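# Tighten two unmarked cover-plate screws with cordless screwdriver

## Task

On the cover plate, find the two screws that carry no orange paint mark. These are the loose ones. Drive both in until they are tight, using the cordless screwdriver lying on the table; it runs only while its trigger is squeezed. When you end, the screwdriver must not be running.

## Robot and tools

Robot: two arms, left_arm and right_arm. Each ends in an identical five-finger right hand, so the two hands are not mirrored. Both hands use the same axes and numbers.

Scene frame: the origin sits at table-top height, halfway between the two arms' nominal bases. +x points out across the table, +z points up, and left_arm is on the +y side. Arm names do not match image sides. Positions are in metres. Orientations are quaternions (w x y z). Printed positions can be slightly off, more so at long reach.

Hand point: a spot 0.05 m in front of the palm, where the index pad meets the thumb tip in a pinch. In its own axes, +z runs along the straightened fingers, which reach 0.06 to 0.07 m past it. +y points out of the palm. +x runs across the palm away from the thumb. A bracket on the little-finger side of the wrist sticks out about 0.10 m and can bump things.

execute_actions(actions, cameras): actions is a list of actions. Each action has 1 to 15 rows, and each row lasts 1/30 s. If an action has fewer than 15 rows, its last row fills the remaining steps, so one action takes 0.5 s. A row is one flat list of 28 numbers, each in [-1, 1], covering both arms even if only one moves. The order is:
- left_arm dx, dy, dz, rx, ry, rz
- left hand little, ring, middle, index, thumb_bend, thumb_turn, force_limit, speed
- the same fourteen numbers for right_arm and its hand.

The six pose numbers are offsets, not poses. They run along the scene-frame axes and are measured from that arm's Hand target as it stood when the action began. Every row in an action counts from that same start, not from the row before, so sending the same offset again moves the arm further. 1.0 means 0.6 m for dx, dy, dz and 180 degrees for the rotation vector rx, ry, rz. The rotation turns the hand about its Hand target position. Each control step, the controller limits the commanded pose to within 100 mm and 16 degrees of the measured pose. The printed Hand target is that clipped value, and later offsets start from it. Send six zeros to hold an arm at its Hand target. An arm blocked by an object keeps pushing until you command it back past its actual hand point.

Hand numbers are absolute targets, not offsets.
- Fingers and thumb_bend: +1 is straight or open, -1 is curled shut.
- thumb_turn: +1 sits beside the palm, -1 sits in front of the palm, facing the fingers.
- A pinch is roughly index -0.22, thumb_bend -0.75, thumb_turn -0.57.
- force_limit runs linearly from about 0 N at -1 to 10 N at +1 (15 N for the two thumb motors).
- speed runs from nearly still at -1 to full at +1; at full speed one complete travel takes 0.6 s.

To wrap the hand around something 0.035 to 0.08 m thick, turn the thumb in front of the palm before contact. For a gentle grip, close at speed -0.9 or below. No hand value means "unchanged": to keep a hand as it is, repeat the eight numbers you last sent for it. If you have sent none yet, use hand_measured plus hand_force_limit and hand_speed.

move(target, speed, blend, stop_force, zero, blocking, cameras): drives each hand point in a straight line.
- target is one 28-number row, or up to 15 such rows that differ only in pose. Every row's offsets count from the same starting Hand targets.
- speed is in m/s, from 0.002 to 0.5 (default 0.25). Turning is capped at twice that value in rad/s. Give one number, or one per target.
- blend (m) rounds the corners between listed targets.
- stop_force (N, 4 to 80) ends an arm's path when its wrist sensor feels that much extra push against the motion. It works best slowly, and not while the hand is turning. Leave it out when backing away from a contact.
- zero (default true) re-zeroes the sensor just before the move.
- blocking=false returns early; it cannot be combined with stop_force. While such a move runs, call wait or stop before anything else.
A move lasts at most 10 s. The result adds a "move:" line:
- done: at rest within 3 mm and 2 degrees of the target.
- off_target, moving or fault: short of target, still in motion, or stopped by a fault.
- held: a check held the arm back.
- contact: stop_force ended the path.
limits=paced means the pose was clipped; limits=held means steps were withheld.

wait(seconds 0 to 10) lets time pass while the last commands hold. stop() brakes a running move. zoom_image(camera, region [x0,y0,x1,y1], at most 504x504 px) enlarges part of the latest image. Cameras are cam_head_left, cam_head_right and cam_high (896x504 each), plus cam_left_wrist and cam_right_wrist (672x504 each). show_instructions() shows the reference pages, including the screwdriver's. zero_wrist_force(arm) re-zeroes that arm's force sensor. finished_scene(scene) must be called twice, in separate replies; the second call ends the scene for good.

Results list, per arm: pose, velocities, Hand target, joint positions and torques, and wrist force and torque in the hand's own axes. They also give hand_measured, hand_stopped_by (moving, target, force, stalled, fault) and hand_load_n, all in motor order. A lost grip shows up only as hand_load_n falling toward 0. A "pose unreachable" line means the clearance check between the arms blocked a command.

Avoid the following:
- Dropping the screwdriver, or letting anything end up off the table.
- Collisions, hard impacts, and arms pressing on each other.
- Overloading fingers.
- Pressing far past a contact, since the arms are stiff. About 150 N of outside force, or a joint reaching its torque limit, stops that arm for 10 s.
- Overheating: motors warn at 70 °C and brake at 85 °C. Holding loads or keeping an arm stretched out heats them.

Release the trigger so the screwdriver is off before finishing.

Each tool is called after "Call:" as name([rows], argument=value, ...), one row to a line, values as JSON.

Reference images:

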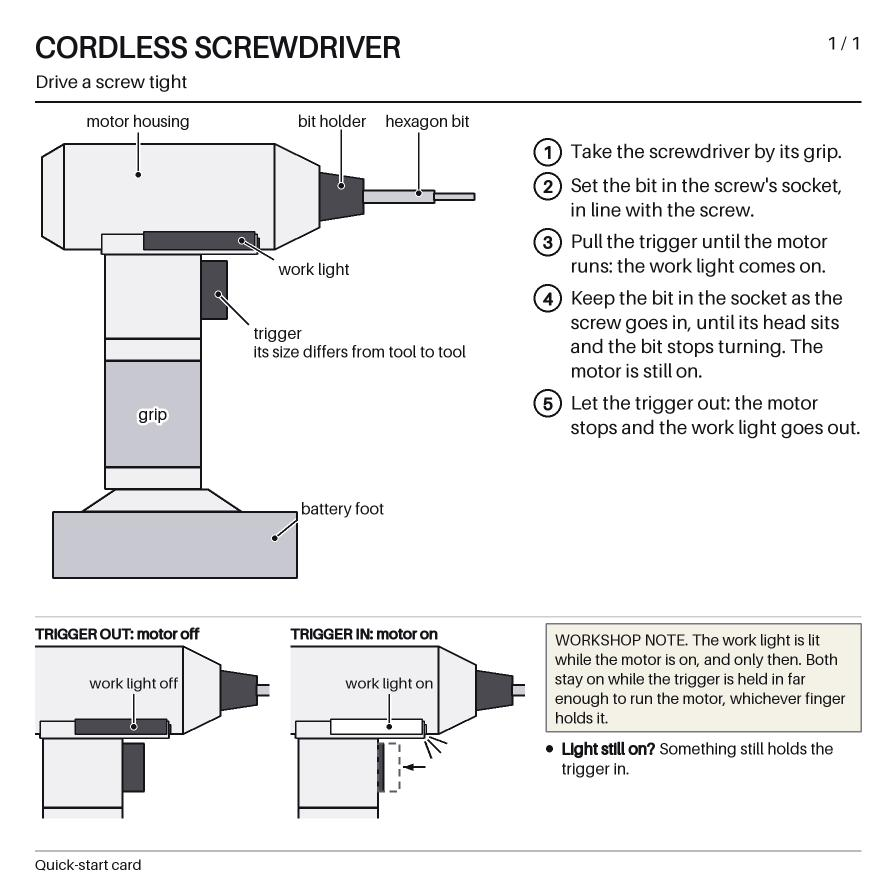

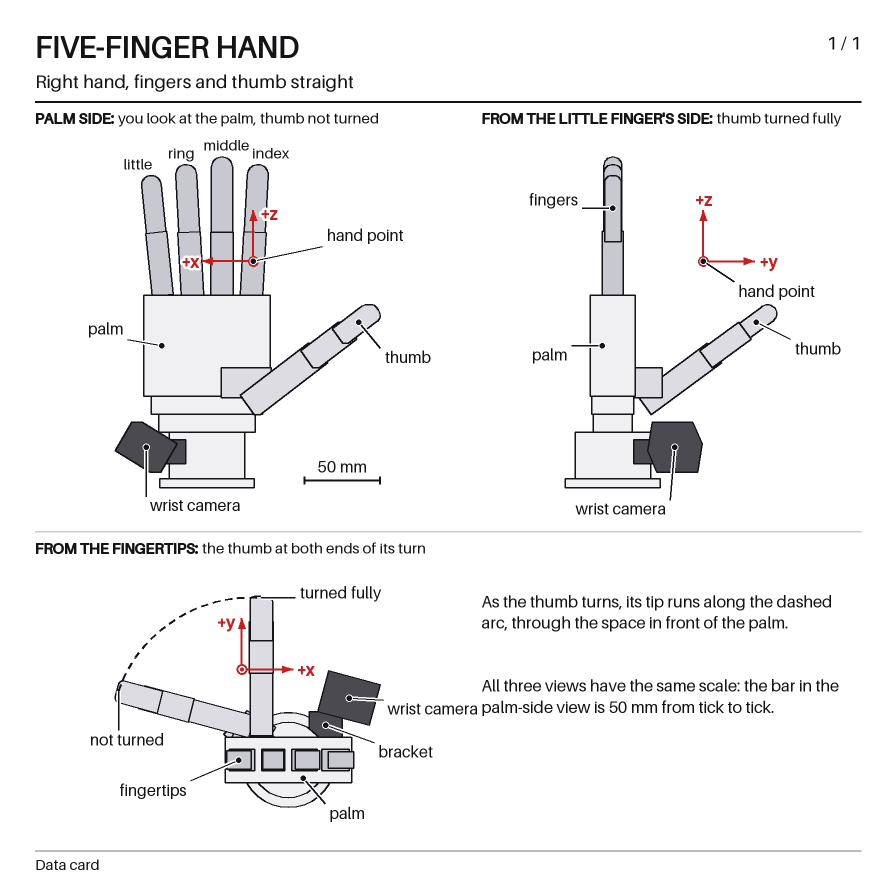

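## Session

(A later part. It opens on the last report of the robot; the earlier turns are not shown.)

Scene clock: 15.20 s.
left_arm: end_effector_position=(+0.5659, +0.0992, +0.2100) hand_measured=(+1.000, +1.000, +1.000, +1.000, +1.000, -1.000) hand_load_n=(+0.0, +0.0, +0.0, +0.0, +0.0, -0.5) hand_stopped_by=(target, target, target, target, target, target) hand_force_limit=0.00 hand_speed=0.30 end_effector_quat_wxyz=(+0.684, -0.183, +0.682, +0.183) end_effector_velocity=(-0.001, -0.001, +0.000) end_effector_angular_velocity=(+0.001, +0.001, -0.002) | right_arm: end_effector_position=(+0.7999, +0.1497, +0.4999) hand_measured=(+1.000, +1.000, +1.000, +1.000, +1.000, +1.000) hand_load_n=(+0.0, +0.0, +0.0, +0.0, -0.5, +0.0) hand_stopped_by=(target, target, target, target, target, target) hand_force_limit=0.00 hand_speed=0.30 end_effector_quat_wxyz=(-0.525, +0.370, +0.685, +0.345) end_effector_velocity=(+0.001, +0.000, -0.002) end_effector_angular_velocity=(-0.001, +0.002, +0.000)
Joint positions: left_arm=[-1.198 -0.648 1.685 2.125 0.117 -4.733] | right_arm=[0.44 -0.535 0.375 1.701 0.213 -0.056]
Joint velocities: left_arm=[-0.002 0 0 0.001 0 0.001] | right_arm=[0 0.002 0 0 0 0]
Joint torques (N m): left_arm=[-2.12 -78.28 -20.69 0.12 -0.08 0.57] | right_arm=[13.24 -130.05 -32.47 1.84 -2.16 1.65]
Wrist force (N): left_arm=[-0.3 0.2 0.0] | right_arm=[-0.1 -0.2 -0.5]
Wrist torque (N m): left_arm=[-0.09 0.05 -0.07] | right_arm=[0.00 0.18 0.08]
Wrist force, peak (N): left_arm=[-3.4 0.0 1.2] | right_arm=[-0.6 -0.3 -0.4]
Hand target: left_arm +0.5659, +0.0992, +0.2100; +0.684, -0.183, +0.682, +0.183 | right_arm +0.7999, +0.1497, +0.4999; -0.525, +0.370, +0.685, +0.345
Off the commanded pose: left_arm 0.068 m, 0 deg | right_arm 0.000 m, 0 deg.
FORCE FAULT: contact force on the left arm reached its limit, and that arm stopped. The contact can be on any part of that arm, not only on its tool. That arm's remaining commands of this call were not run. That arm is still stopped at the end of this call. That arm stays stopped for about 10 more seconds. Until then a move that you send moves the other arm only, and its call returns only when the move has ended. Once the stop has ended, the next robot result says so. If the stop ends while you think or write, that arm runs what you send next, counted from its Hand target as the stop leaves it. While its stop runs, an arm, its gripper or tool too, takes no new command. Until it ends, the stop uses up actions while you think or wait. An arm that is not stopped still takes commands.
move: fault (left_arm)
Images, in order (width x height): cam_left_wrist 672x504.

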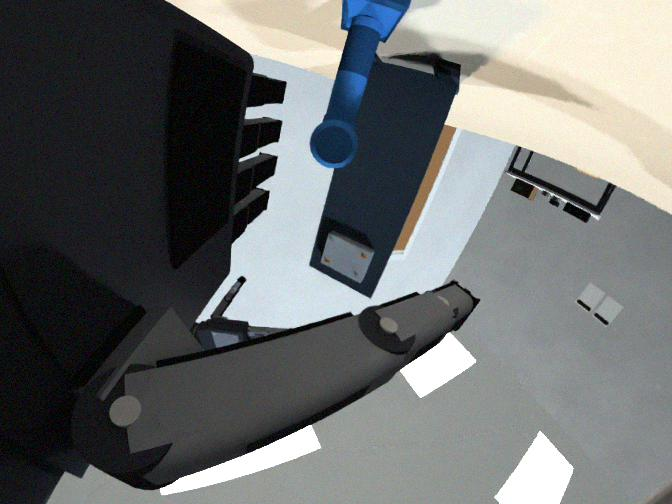

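Call:
wait(seconds=9.5, cameras=["cam_head_right","cam_high"])

Scene clock: 25.43 s.
left_arm: end_effector_position=(+0.5659, +0.0992, +0.2100) hand_measured=(+1.000, +1.000, +1.000, +1.000, +1.000, -1.000) hand_load_n=(+0.0, +0.0, +0.0, +0.0, +0.0, -0.5) hand_stopped_by=(target, target, target, target, target, target) hand_force_limit=0.00 hand_speed=0.30 end_effector_quat_wxyz=(+0.684, -0.183, +0.682, +0.183) end_effector_velocity=(+0.000, +0.000, +0.000) end_effector_angular_velocity=(+0.000, +0.000, +0.000) | right_arm: end_effector_position=(+0.7999, +0.1497, +0.4999) hand_measured=(+1.000, +1.000, +1.000, +1.000, +1.000, +1.000) hand_load_n=(+0.0, +0.0, +0.0, +0.0, +0.0, +0.5) hand_stopped_by=(target, target, target, target, target, target) hand_force_limit=0.00 hand_speed=0.30 end_effector_quat_wxyz=(-0.525, +0.370, +0.685, +0.345) end_effector_velocity=(+0.000, +0.000, +0.000) end_effector_angular_velocity=(+0.000, +0.000, +0.000)
Joint positions: left_arm=[-1.198 -0.648 1.685 2.125 0.117 -4.733] | right_arm=[0.44 -0.535 0.375 1.701 0.213 -0.056]
Joint velocities: left_arm=[0 -0.001 0 0 0 0.001] | right_arm=[0 0 0 0 0 0]
Joint torques (N m): left_arm=[-3.75 -80.12 -20.02 -0.44 0.06 0.2] | right_arm=[13.13 -129.14 -35.13 2.28 -2.09 1.37]
Wrist force (N): left_arm=[-0.6 0.7 0.3] | right_arm=[-0.4 -0.1 0.1]
Wrist torque (N m): left_arm=[-0.02 0.09 -0.07] | right_arm=[-0.03 0.20 0.07]
Wrist force, peak (N): left_arm=[-1.2 1.0 0.4] | right_arm=[-0.8 -0.5 -0.4]
Hand target: left_arm +0.5659, +0.0992, +0.2100; +0.684, -0.183, +0.682, +0.183 | right_arm +0.7999, +0.1497, +0.4999; -0.525, +0.370, +0.685, +0.345
Off the commanded pose: left_arm 0.068 m, 0 deg | right_arm 0.000 m, 0 deg.
FORCE FAULT, CONTINUED: the left arm's stop, for the force fault that an earlier result reported, is over. The rest of the stop counts as 19 of the actions that you can send in this scene. During its stop the left arm's controller moved it back a little. That arm now holds where it stands, not its last command. That arm accepts commands again.
wait: 9.50 s; at rest from the start
Images, in order (width x height): cam_head_right 896x504, cam_high 896x504.

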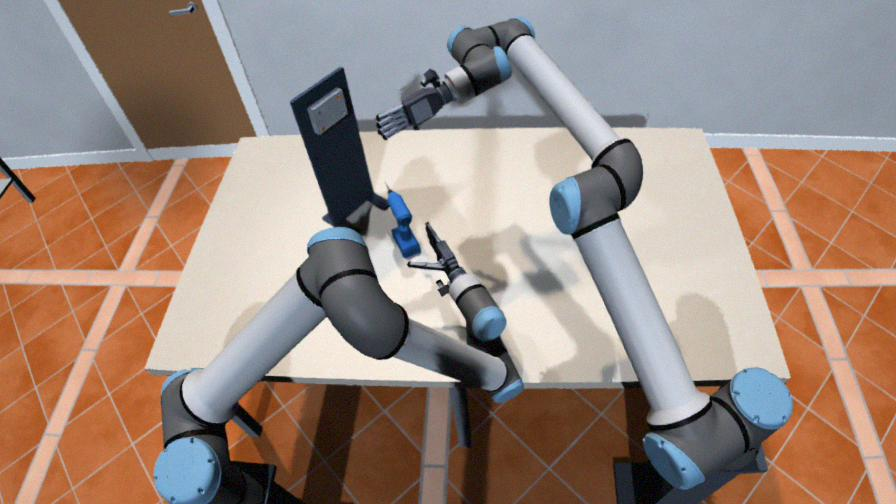

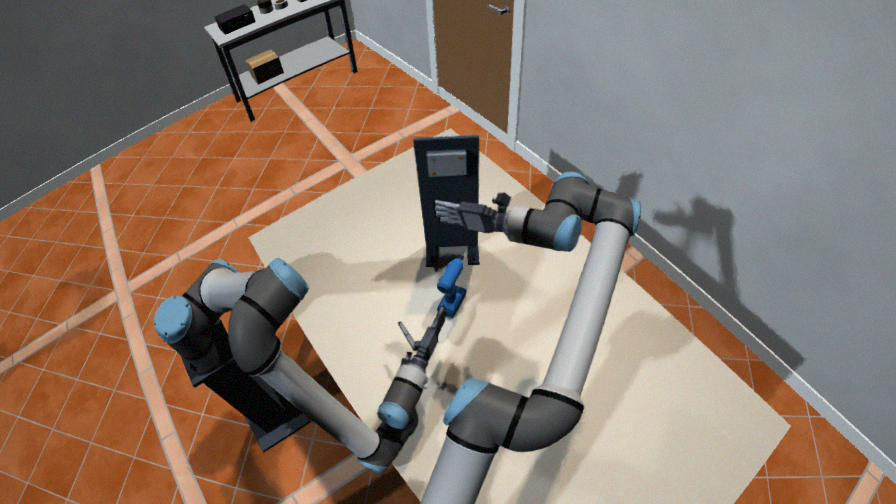

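Call:
move(target=[-0.077,-0.083,0.3,0,0,0.072,1,1,1,1,1,-1,0.0,0.3,0,0,0,0,0,0,1,1,1,1,1,1,0.0,0.3], speed=0.2, cameras=[])

Call:
move([
  [0,0,0,-0.0427,0.0658,-0.032,1,1,1,1,1,-1,0.0,0.3,0,0,0,0,0,0,1,1,1,1,1,1,0.0,0.3],
  [0,0,0,-0.0609,0.0937,-0.110,1,1,1,1,1,-1,0.0,0.3,0,0,0,0,0,0,1,1,1,1,1,1,0.0,0.3],
  [0,0,0,-0.0433,0.0668,-0.189,1,1,1,1,1,-1,0.0,0.3,0,0,0,0,0,0,1,1,1,1,1,1,0.0,0.3],
  [0,0,0,0,0,-0.2222,1,1,1,1,1,-1,0.0,0.3,0,0,0,0,0,0,1,1,1,1,1,1,0.0,0.3],
], speed=0.1, cameras=["cam_head_right","cam_high"])

Scene clock: 27.37 s.
left_arm: end_effector_position=(+0.5199, +0.0490, +0.3899) hand_measured=(+1.000, +1.000, +1.000, +1.000, +1.000, -1.000) hand_load_n=(+0.0, +0.0, +0.0, +0.0, +0.0, +0.0) hand_stopped_by=(target, target, target, target, target, target) hand_force_limit=0.00 hand_speed=0.30 end_effector_quat_wxyz=(+0.659, -0.259, +0.657, +0.259) end_effector_velocity=(+0.000, +0.001, +0.001) end_effector_angular_velocity=(+0.002, +0.001, +0.002) | right_arm: end_effector_position=(+0.7999, +0.1497, +0.4999) hand_measured=(+1.000, +1.000, +1.000, +1.000, +1.000, +1.000) hand_load_n=(+0.0, +0.0, +0.0, +0.0, +0.0, +0.0) hand_stopped_by=(target, target, target, target, target, target) hand_force_limit=0.00 hand_speed=0.30 end_effector_quat_wxyz=(-0.525, +0.370, +0.685, +0.345) end_effector_velocity=(+0.000, +0.000, +0.000) end_effector_angular_velocity=(+0.000, -0.001, +0.000)
Joint positions: left_arm=[-1.239 -0.793 1.517 2.424 0.384 -4.719] | right_arm=[0.44 -0.535 0.375 1.701 0.213 -0.056]
Joint velocities: left_arm=[0.001 0 0 0.001 0.001 0.002] | right_arm=[0 0 0 -0.001 0 0]
Joint torques (N m): left_arm=[8.95 -67.04 -26.38 -0.52 0.49 -0.42] | right_arm=[13.02 -129.42 -35.39 2.21 -2.06 1.51]
Wrist force (N): left_arm=[-0.7 0.8 0.0] | right_arm=[-0.3 -0.2 0.2]
Wrist torque (N m): left_arm=[0.02 0.09 -0.06] | right_arm=[-0.04 0.19 0.06]
Wrist force, peak (N): left_arm=[-2.8 0.4 -0.7] | right_arm=[-0.7 -0.1 -0.3]
Hand target: left_arm +0.5200, +0.0490, +0.3899; +0.659, -0.259, +0.657, +0.259 | right_arm +0.7999, +0.1497, +0.4999; -0.525, +0.370, +0.685, +0.345
Off the commanded pose: left_arm 0.000 m, 0 deg | right_arm 0.000 m, 0 deg.
move: done
No camera images: "cameras" was empty.

Scene clock: 33.33 s.
left_arm: end_effector_position=(+0.5197, +0.0492, +0.3905) hand_measured=(+1.000, +1.000, +1.000, +1.000, +1.000, -1.000) hand_load_n=(+0.0, +0.0, +0.0, +0.0, +0.0, +0.0) hand_stopped_by=(target, target, target, target, target, target) hand_force_limit=0.00 hand_speed=0.30 end_effector_quat_wxyz=(+0.708, -0.020, +0.706, +0.019) end_effector_velocity=(+0.000, +0.000, +0.000) end_effector_angular_velocity=(-0.001, +0.000, +0.001) | right_arm: end_effector_position=(+0.7999, +0.1497, +0.4999) hand_measured=(+1.000, +1.000, +1.000, +1.000, +1.000, +1.000) hand_load_n=(+0.0, +0.0, +0.0, +0.0, +0.0, +0.0) hand_stopped_by=(target, target, target, target, target, target) hand_force_limit=0.00 hand_speed=0.30 end_effector_quat_wxyz=(-0.525, +0.370, +0.685, +0.345) end_effector_velocity=(+0.000, +0.000, +0.001) end_effector_angular_velocity=(+0.000, -0.001, +0.000)
Joint positions: left_arm=[-1.31 -1.284 1.814 -0.54 0.24 -1.562] | right_arm=[0.44 -0.535 0.375 1.701 0.213 -0.056]
Joint velocities: left_arm=[0 0 0 0 -0.001 0] | right_arm=[0 -0.001 0 0 0 0]
Joint torques (N m): left_arm=[5.49 -36.4 -47.18 0.67 -1.81 -1.98] | right_arm=[12.83 -128.42 -36.73 2.38 -2.12 1.5]
Wrist force (N): left_arm=[-0.6 0.8 0.4] | right_arm=[-0.6 -0.1 -0.1]
Wrist torque (N m): left_arm=[0.01 0.08 -0.06] | right_arm=[-0.01 0.24 0.05]
Wrist force, peak (N): left_arm=[-1.0 1.1 0.1] | right_arm=[-0.8 -0.4 -0.4]
Hand target: left_arm +0.5197, +0.0491, +0.3904; +0.708, -0.020, +0.706, +0.019 | right_arm +0.7999, +0.1497, +0.4999; -0.525, +0.370, +0.685, +0.345
Off the commanded pose: left_arm 0.001 m, 0 deg | right_arm 0.000 m, 0 deg.
move: done
Images, in order (width x height): cam_head_right 896x504, cam_high 896x504.

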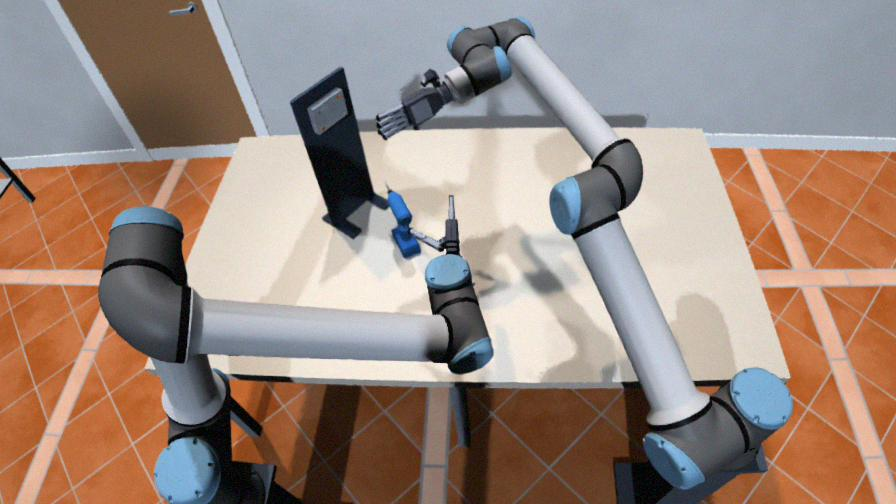

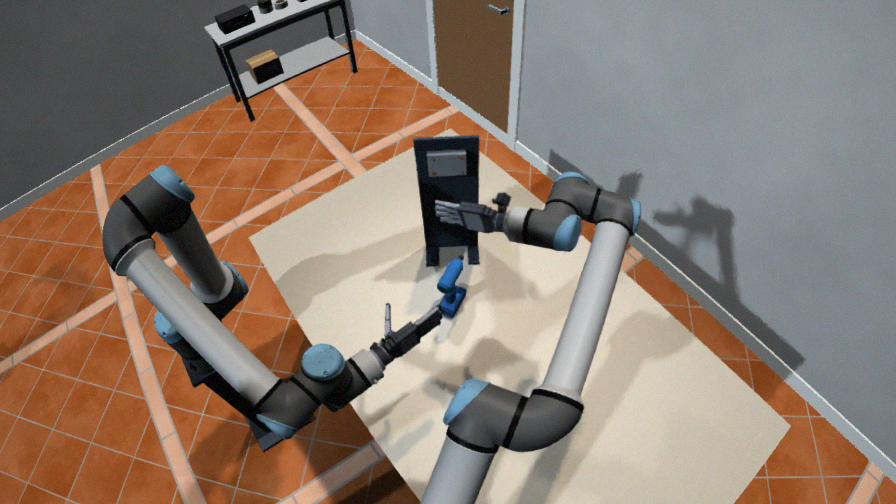

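Call:
move([
  [0.077,0.083,-0.1,0,0,0.15,1,1,1,1,1,-1,0.0,0.3,0,0,0,0,0,0,1,1,1,1,1,1,0.0,0.3],
  [0.077,0.083,-0.40,0,0,0.15,1,1,1,1,1,-1,0.0,0.3,0,0,0,0,0,0,1,1,1,1,1,1,0.0,0.3],
], speed=0.15)

Call:
zoom_image(camera="cam_left_wrist", region=[230, 0, 480, 250])

Scene clock: 36.77 s.
left_arm: end_effector_position=(+0.5657, +0.0993, +0.1501) hand_measured=(+1.000, +1.000, +1.000, +1.000, +1.000, -1.000) hand_load_n=(+0.0, +0.0, +0.0, +0.0, +0.0, +0.0) hand_stopped_by=(target, target, target, target, target, target) hand_force_limit=0.00 hand_speed=0.30 end_effector_quat_wxyz=(+0.684, -0.184, +0.682, +0.184) end_effector_velocity=(+0.000, +0.000, +0.000) end_effector_angular_velocity=(+0.000, +0.000, +0.001) | right_arm: end_effector_position=(+0.7999, +0.1497, +0.4999) hand_measured=(+1.000, +1.000, +1.000, +1.000, +1.000, +1.000) hand_load_n=(+0.0, +0.0, +0.0, +0.0, +0.0, +0.0) hand_stopped_by=(target, target, target, target, target, target) hand_force_limit=0.00 hand_speed=0.30 end_effector_quat_wxyz=(-0.525, +0.370, +0.685, +0.345) end_effector_velocity=(+0.000, +0.000, -0.001) end_effector_angular_velocity=(-0.001, +0.002, +0.000)
Joint positions: left_arm=[-1.198 -0.879 1.69 -0.79 -0.12 -1.591] | right_arm=[0.44 -0.535 0.375 1.701 0.213 -0.056]
Joint velocities: left_arm=[0 0 0 0 -0.001 0.001] | right_arm=[0 0.001 0 0.001 0 0]
Joint torques (N m): left_arm=[-10.4 -77.4 -17.08 -2.44 0.08 1.89] | right_arm=[12.94 -127.89 -37.39 2.62 -2.16 1.44]
Wrist force (N): left_arm=[-1.0 0.9 0.0] | right_arm=[-0.4 -0.2 -0.2]
Wrist torque (N m): left_arm=[0.03 0.16 -0.10] | right_arm=[-0.03 0.21 0.06]
Wrist force, peak (N): left_arm=[-2.2 1.1 0.4] | right_arm=[-0.8 0.0 0.2]
Hand target: left_arm +0.5657, +0.0993, +0.1501; +0.684, -0.184, +0.682, +0.184 | right_arm +0.7999, +0.1497, +0.4999; -0.525, +0.370, +0.685, +0.345
Off the commanded pose: left_arm 0.001 m, 0 deg | right_arm 0.000 m, 0 deg.
move: done

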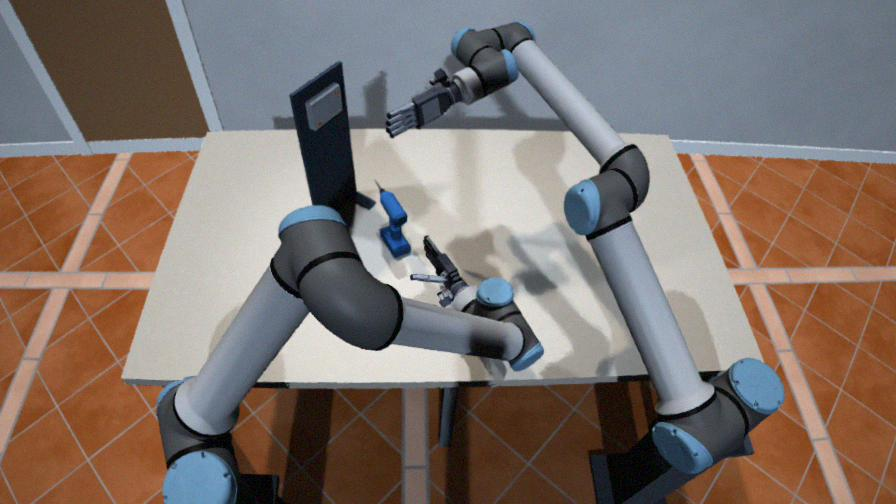

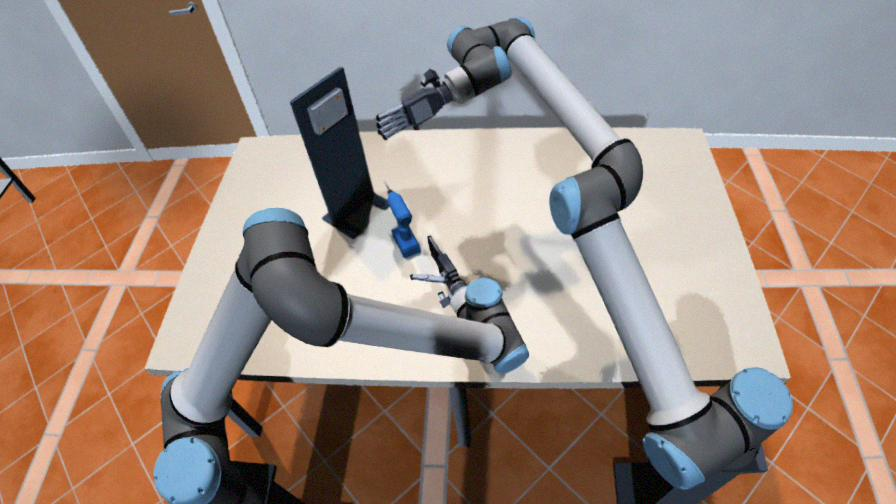

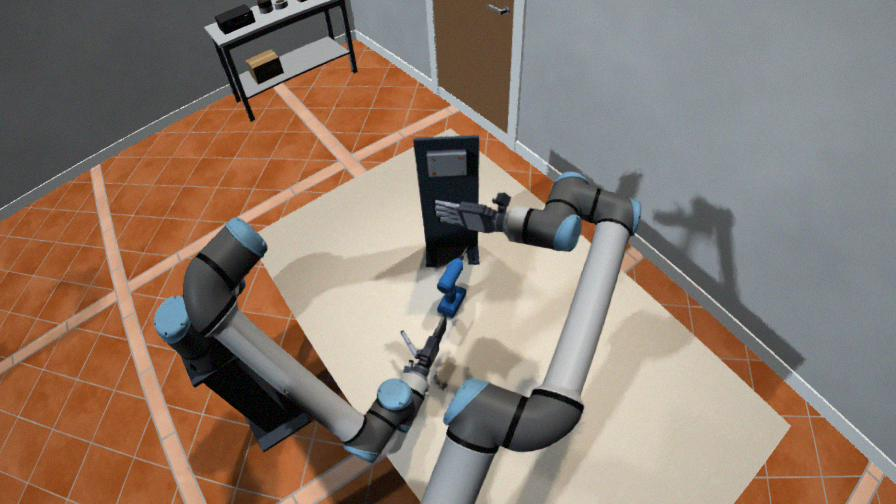

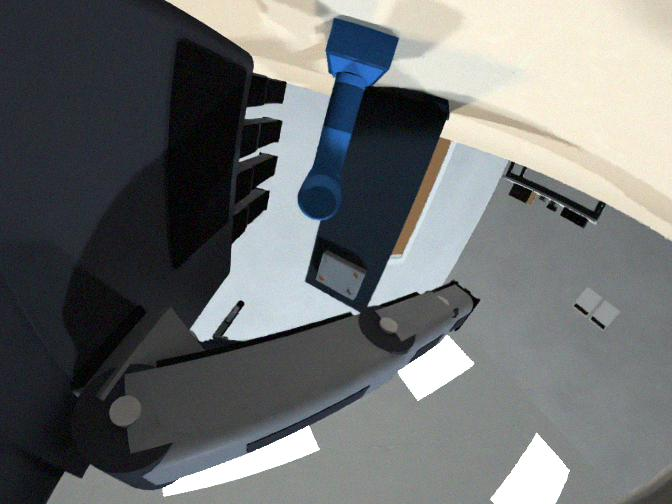

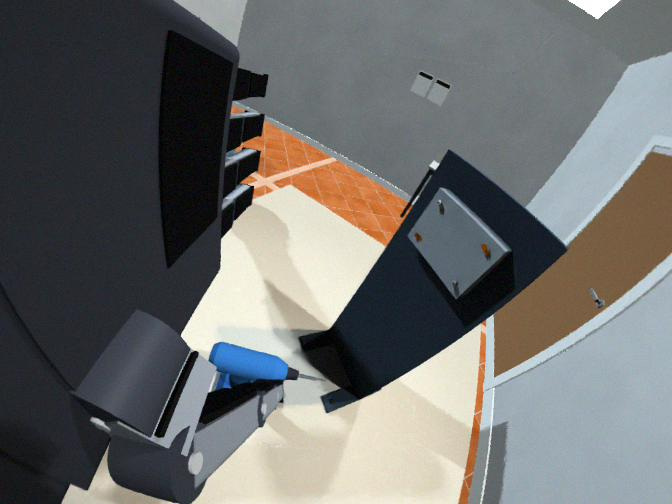

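Scaled by 2.016 from the camera's 672x504 image, which has a finer 960x720 frame.

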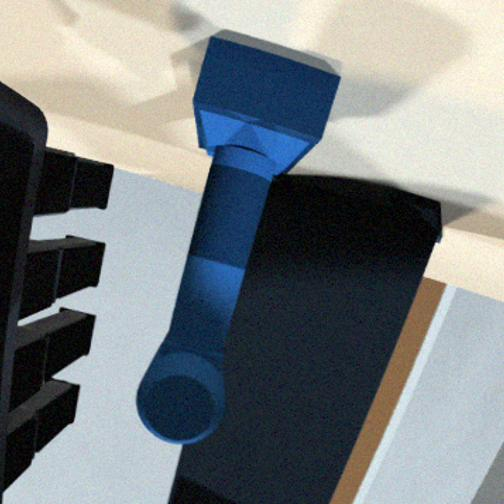

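Call:
move(target=[0.109,0.0783,-0.0383,0,0,0,1,1,1,1,1,-1,0.0,0.3,0,0,0,0,0,0,1,1,1,1,1,1,0.0,0.3], speed=0.1, stop_force=6, cameras=["cam_left_wrist","cam_high","cam_head_left"])

Call:
zoom_image(camera="cam_left_wrist", region=[200, 0, 450, 250])

Call:
zoom_image(camera="cam_high", region=[380, 240, 500, 360])

Call:
zoom_image(camera="cam_head_left", region=[350, 160, 500, 310])

Scene clock: 40.03 s.
left_arm: end_effector_position=(+0.6312, +0.1462, +0.1272) hand_measured=(+1.000, +1.000, +1.000, +1.000, +1.000, -1.000) hand_load_n=(+0.0, +0.0, +0.0, +0.0, +0.0, +0.0) hand_stopped_by=(target, target, target, target, target, target) hand_force_limit=0.00 hand_speed=0.30 end_effector_quat_wxyz=(+0.683, -0.184, +0.682, +0.184) end_effector_velocity=(+0.000, +0.000, +0.000) end_effector_angular_velocity=(+0.000, +0.000, +0.000) | right_arm: end_effector_position=(+0.7999, +0.1497, +0.4999) hand_measured=(+1.000, +1.000, +1.000, +1.000, +1.000, +1.000) hand_load_n=(+0.0, +0.0, +0.0, +0.0, +0.0, +0.0) hand_stopped_by=(target, target, target, target, target, target) hand_force_limit=0.00 hand_speed=0.30 end_effector_quat_wxyz=(-0.525, +0.370, +0.685, +0.345) end_effector_velocity=(+0.000, +0.000, -0.002) end_effector_angular_velocity=(+0.000, +0.001, +0.000)
Joint positions: left_arm=[-1.097 -0.839 1.667 -0.749 -0.018 -1.65] | right_arm=[0.44 -0.535 0.375 1.701 0.213 -0.056]
Joint velocities: left_arm=[0.001 0 0 -0.001 0 0.002] | right_arm=[0 0.002 0 -0.001 0 0]
Joint torques (N m): left_arm=[-4.48 -63.46 -32.86 -3.5 -0.62 2.66] | right_arm=[13.38 -128.15 -38.41 2.61 -2.06 1.46]
Wrist force (N): left_arm=[-1.1 0.8 0.2] | right_arm=[-0.6 -0.2 0.2]
Wrist torque (N m): left_arm=[0.01 0.17 -0.10] | right_arm=[-0.04 0.23 0.05]
Wrist force, peak (N): left_arm=[-1.6 0.6 -1.2] | right_arm=[-0.6 -0.5 -0.4]
Hand target: left_arm +0.6312, +0.1462, +0.1272; +0.684, -0.184, +0.682, +0.184 | right_arm +0.7999, +0.1497, +0.4999; -0.525, +0.370, +0.685, +0.345
Off the commanded pose: left_arm 0.000 m, 0 deg | right_arm 0.000 m, 0 deg.
move: done
Images, in order (width x height): cam_head_left 896x504, cam_high 896x504, cam_left_wrist 672x504.

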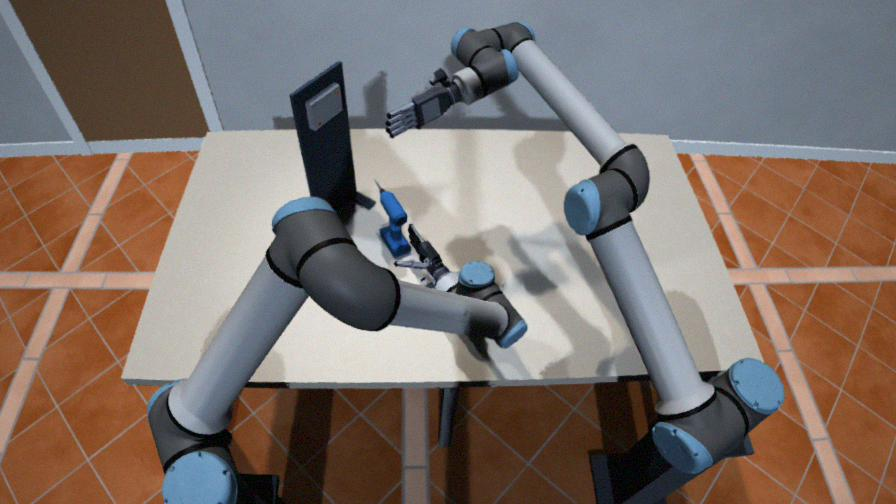

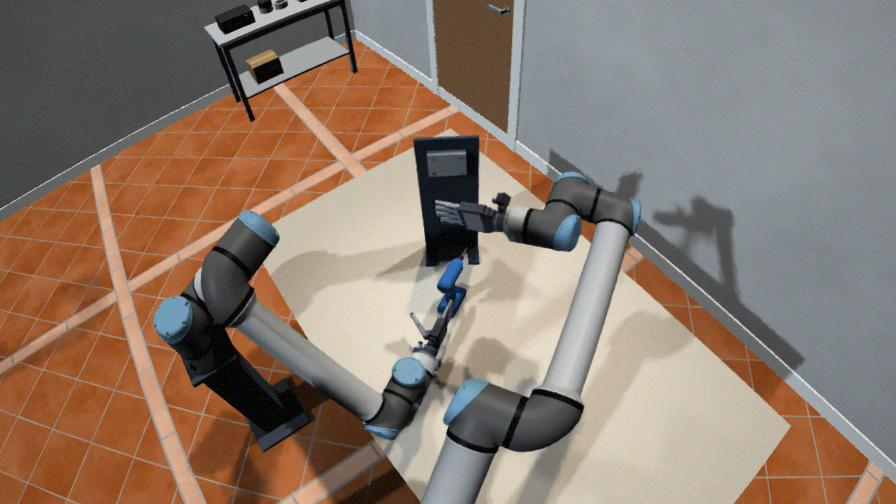

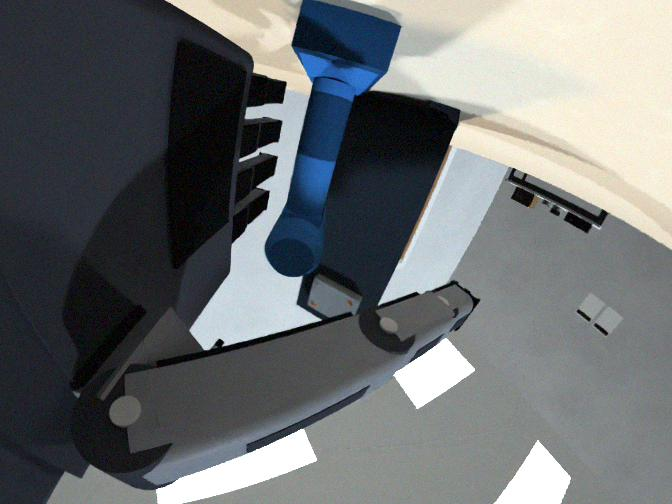

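Scaled by 2.016 from the camera's 672x504 image, which has a finer 960x720 frame.

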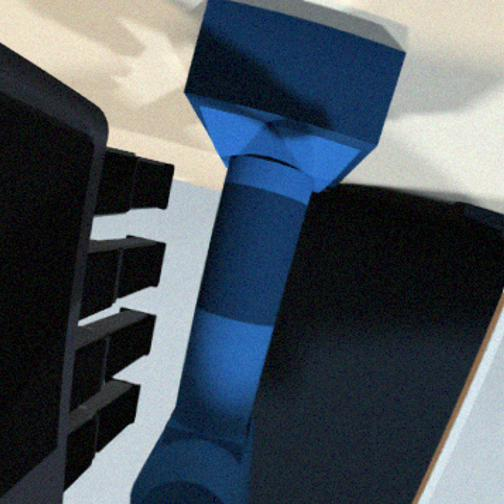

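Scaled by 4.200.

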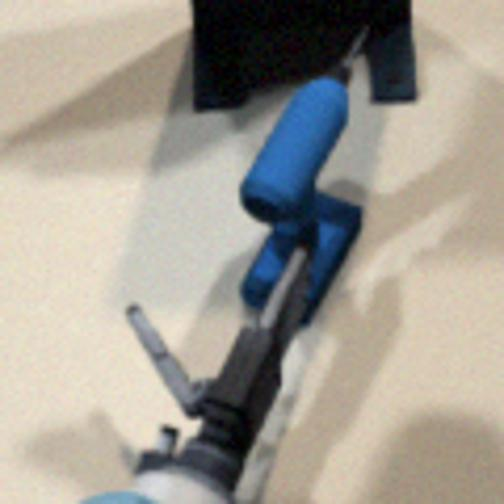

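Scaled by 3.360.

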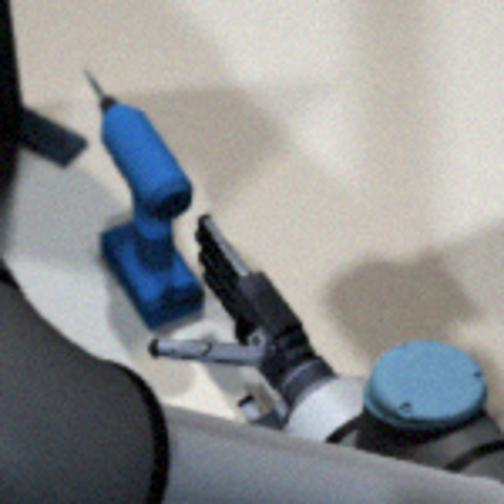

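Call:
move(target=[0.01,0.0236,-0.0083,0,0,-0.0167,1,1,1,1,1,-1,0.0,0.3,0,0,0,0,0,0,1,1,1,1,1,1,0.0,0.3], speed=0.05, cameras=[])

Call:
move(target=[0.1336,0.0681,0,0,0,0,1,1,1,1,1,-1,0.0,0.3,0,0,0,0,0,0,1,1,1,1,1,1,0.0,0.3], speed=0.05, stop_force=5)

Call:
zoom_image(camera="cam_left_wrist", region=[180, 0, 430, 300])

Call:
zoom_image(camera="cam_high", region=[400, 240, 500, 340])

Call:
zoom_image(camera="cam_head_right", region=[350, 160, 500, 310])

Scene clock: 41.77 s.
left_arm: end_effector_position=(+0.6372, +0.1605, +0.1223) hand_measured=(+1.000, +1.000, +1.000, +1.000, +1.000, -1.000) hand_load_n=(+0.0, +0.0, +0.0, +0.0, +0.0, -0.5) hand_stopped_by=(target, target, target, target, target, target) hand_force_limit=0.00 hand_speed=0.30 end_effector_quat_wxyz=(+0.687, -0.166, +0.688, +0.166) end_effector_velocity=(+0.000, -0.001, +0.000) end_effector_angular_velocity=(-0.001, -0.001, +0.000) | right_arm: end_effector_position=(+0.7999, +0.1497, +0.4999) hand_measured=(+1.000, +1.000, +1.000, +1.000, +1.000, +1.000) hand_load_n=(+0.0, +0.0, +0.0, +0.0, +0.0, +0.0) hand_stopped_by=(target, target, target, target, target, target) hand_force_limit=0.00 hand_speed=0.30 end_effector_quat_wxyz=(-0.525, +0.370, +0.685, +0.345) end_effector_velocity=(+0.001, +0.000, -0.002) end_effector_angular_velocity=(-0.001, +0.002, +0.000)
Joint positions: left_arm=[-1.085 -0.865 1.73 -0.841 0.046 -1.596] | right_arm=[0.44 -0.535 0.375 1.701 0.213 -0.056]
Joint velocities: left_arm=[-0.001 0.001 -0.001 -0.001 0 0] | right_arm=[0 0.002 0 0 0 0]
Joint torques (N m): left_arm=[-13.45 -61.42 -37.98 0.11 0.1 -1.45] | right_arm=[12.88 -128.14 -38.87 2.66 -2.15 1.22]
Wrist force (N): left_arm=[-0.6 0.9 -0.3] | right_arm=[-0.4 -0.1 -0.4]
Wrist torque (N m): left_arm=[0.05 0.11 -0.08] | right_arm=[0.01 0.23 0.06]
Wrist force, peak (N): left_arm=[-1.1 1.1 -0.1] | right_arm=[-0.8 -0.3 0.0]
Hand target: left_arm +0.6372, +0.1604, +0.1222; +0.688, -0.166, +0.686, +0.166 | right_arm +0.7999, +0.1497, +0.4999; -0.525, +0.370, +0.685, +0.345
Off the commanded pose: left_arm 0.000 m, 0 deg | right_arm 0.000 m, 0 deg.
move: done
No camera images: "cameras" was empty.

Scene clock: 44.80 s.
left_arm: end_effector_position=(+0.7175, +0.2012, +0.1222) hand_measured=(+1.000, +1.000, +1.000, +1.000, +1.000, -1.000) hand_load_n=(+0.0, +0.0, +0.0, +0.0, +0.0, -0.5) hand_stopped_by=(target, target, target, target, target, target) hand_force_limit=0.00 hand_speed=0.30 end_effector_quat_wxyz=(+0.688, -0.166, +0.686, +0.166) end_effector_velocity=(+0.000, +0.000, +0.000) end_effector_angular_velocity=(-0.001, -0.001, +0.000) | right_arm: end_effector_position=(+0.7999, +0.1497, +0.4999) hand_measured=(+1.000, +1.000, +1.000, +1.000, +1.000, +1.000) hand_load_n=(+0.0, +0.0, +0.0, +0.0, +0.0, +0.0) hand_stopped_by=(target, target, target, target, target, target) hand_force_limit=0.00 hand_speed=0.30 end_effector_quat_wxyz=(-0.525, +0.370, +0.685, +0.345) end_effector_velocity=(+0.000, +0.000, -0.001) end_effector_angular_velocity=(+0.000, +0.001, +0.000)
Joint positions: left_arm=[-0.97 -0.836 1.674 -0.854 0.161 -1.555] | right_arm=[0.44 -0.535 0.375 1.701 0.213 -0.056]
Joint velocities: left_arm=[0 0 0 -0.001 0 0] | right_arm=[0 0.001 0 -0.001 0 0]
Joint torques (N m): left_arm=[-10.65 -98.28 -18.78 -0.27 -1.49 -3.53] | right_arm=[13.83 -128.81 -38.84 2.72 -2.14 1.23]
Wrist force (N): left_arm=[-0.9 1.0 0.3] | right_arm=[-0.4 0.0 -0.1]
Wrist torque (N m): left_arm=[0.03 0.13 -0.10] | right_arm=[0.01 0.20 0.07]
Wrist force, peak (N): left_arm=[-1.0 1.1 1.3] | right_arm=[-0.6 -0.5 0.1]
Hand target: left_arm +0.7175, +0.2012, +0.1222; +0.688, -0.166, +0.686, +0.166 | right_arm +0.7999, +0.1497, +0.4999; -0.525, +0.370, +0.685, +0.345
Off the commanded pose: left_arm 0.000 m, 0 deg | right_arm 0.000 m, 0 deg.
move: done

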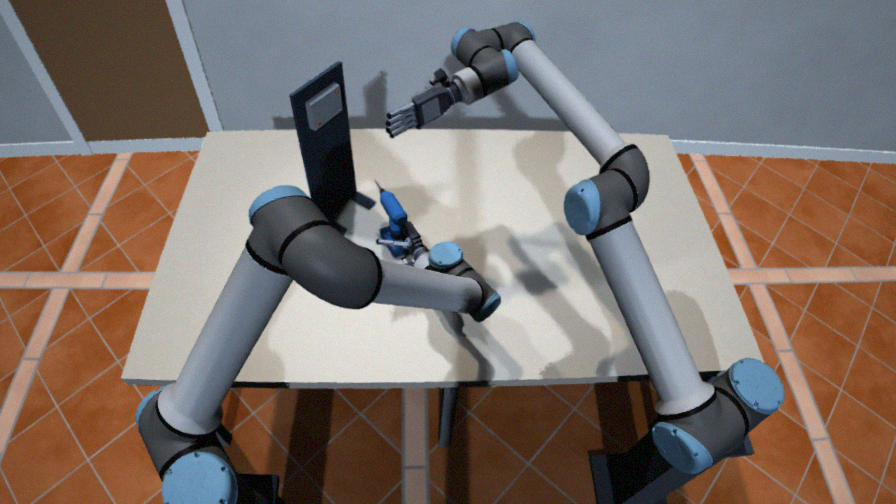

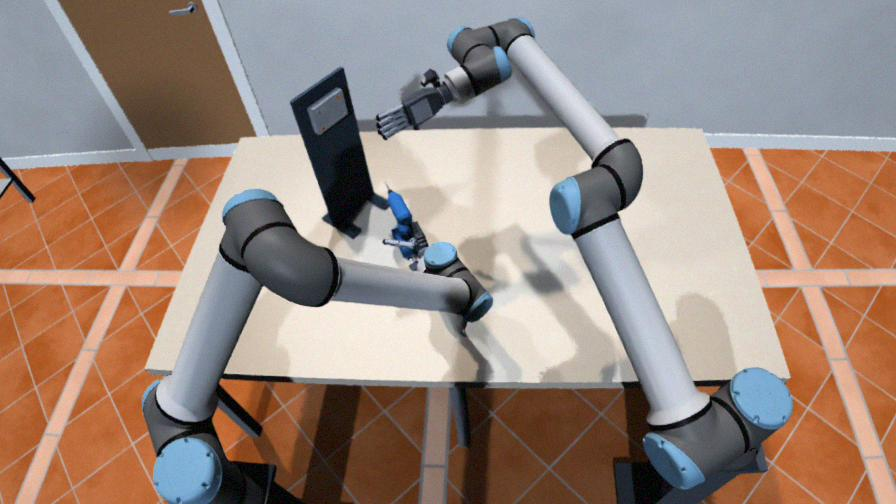

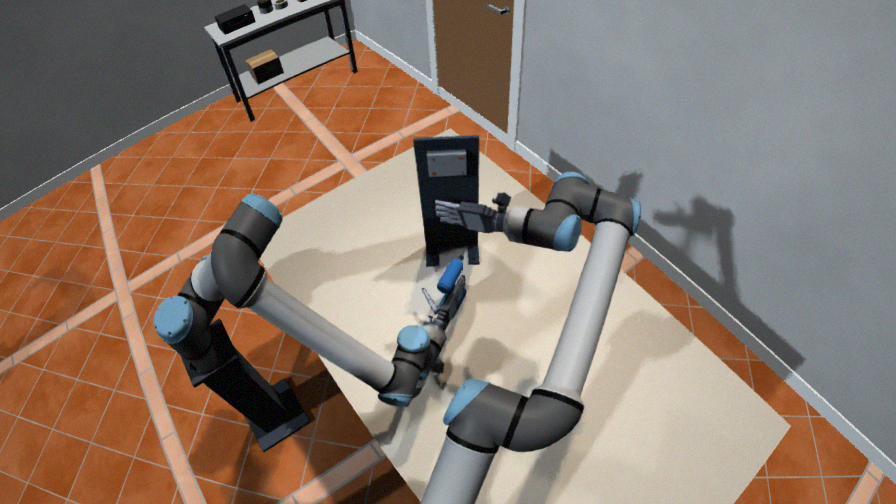

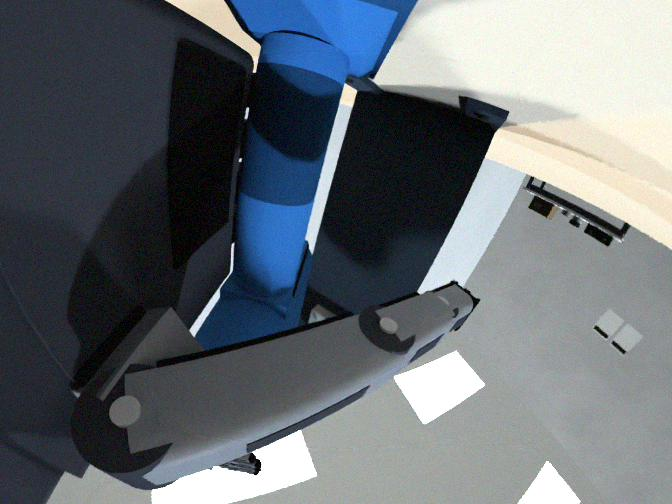

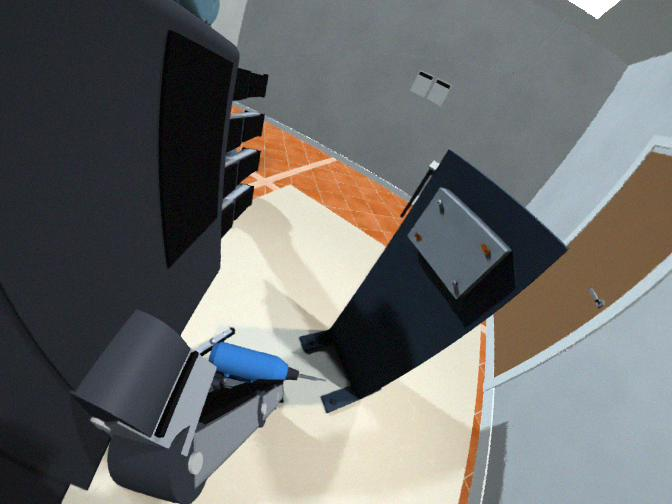

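Scaled by 1.680 from the camera's 672x504 image, which has a finer 960x720 frame.

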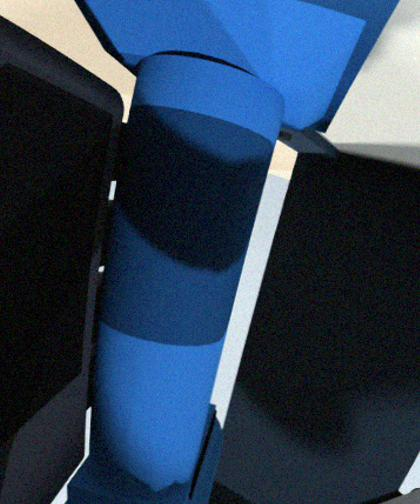

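Scaled by 5.040.

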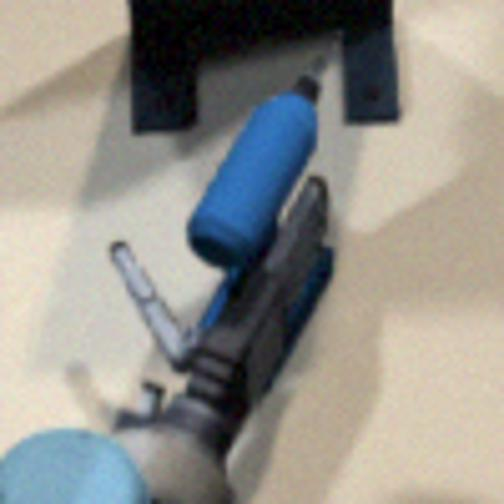

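Scaled by 3.360.

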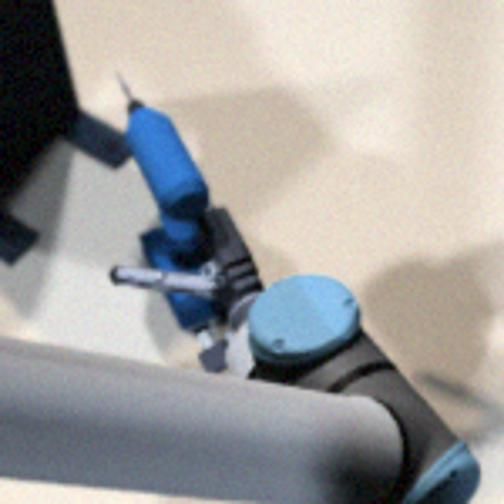

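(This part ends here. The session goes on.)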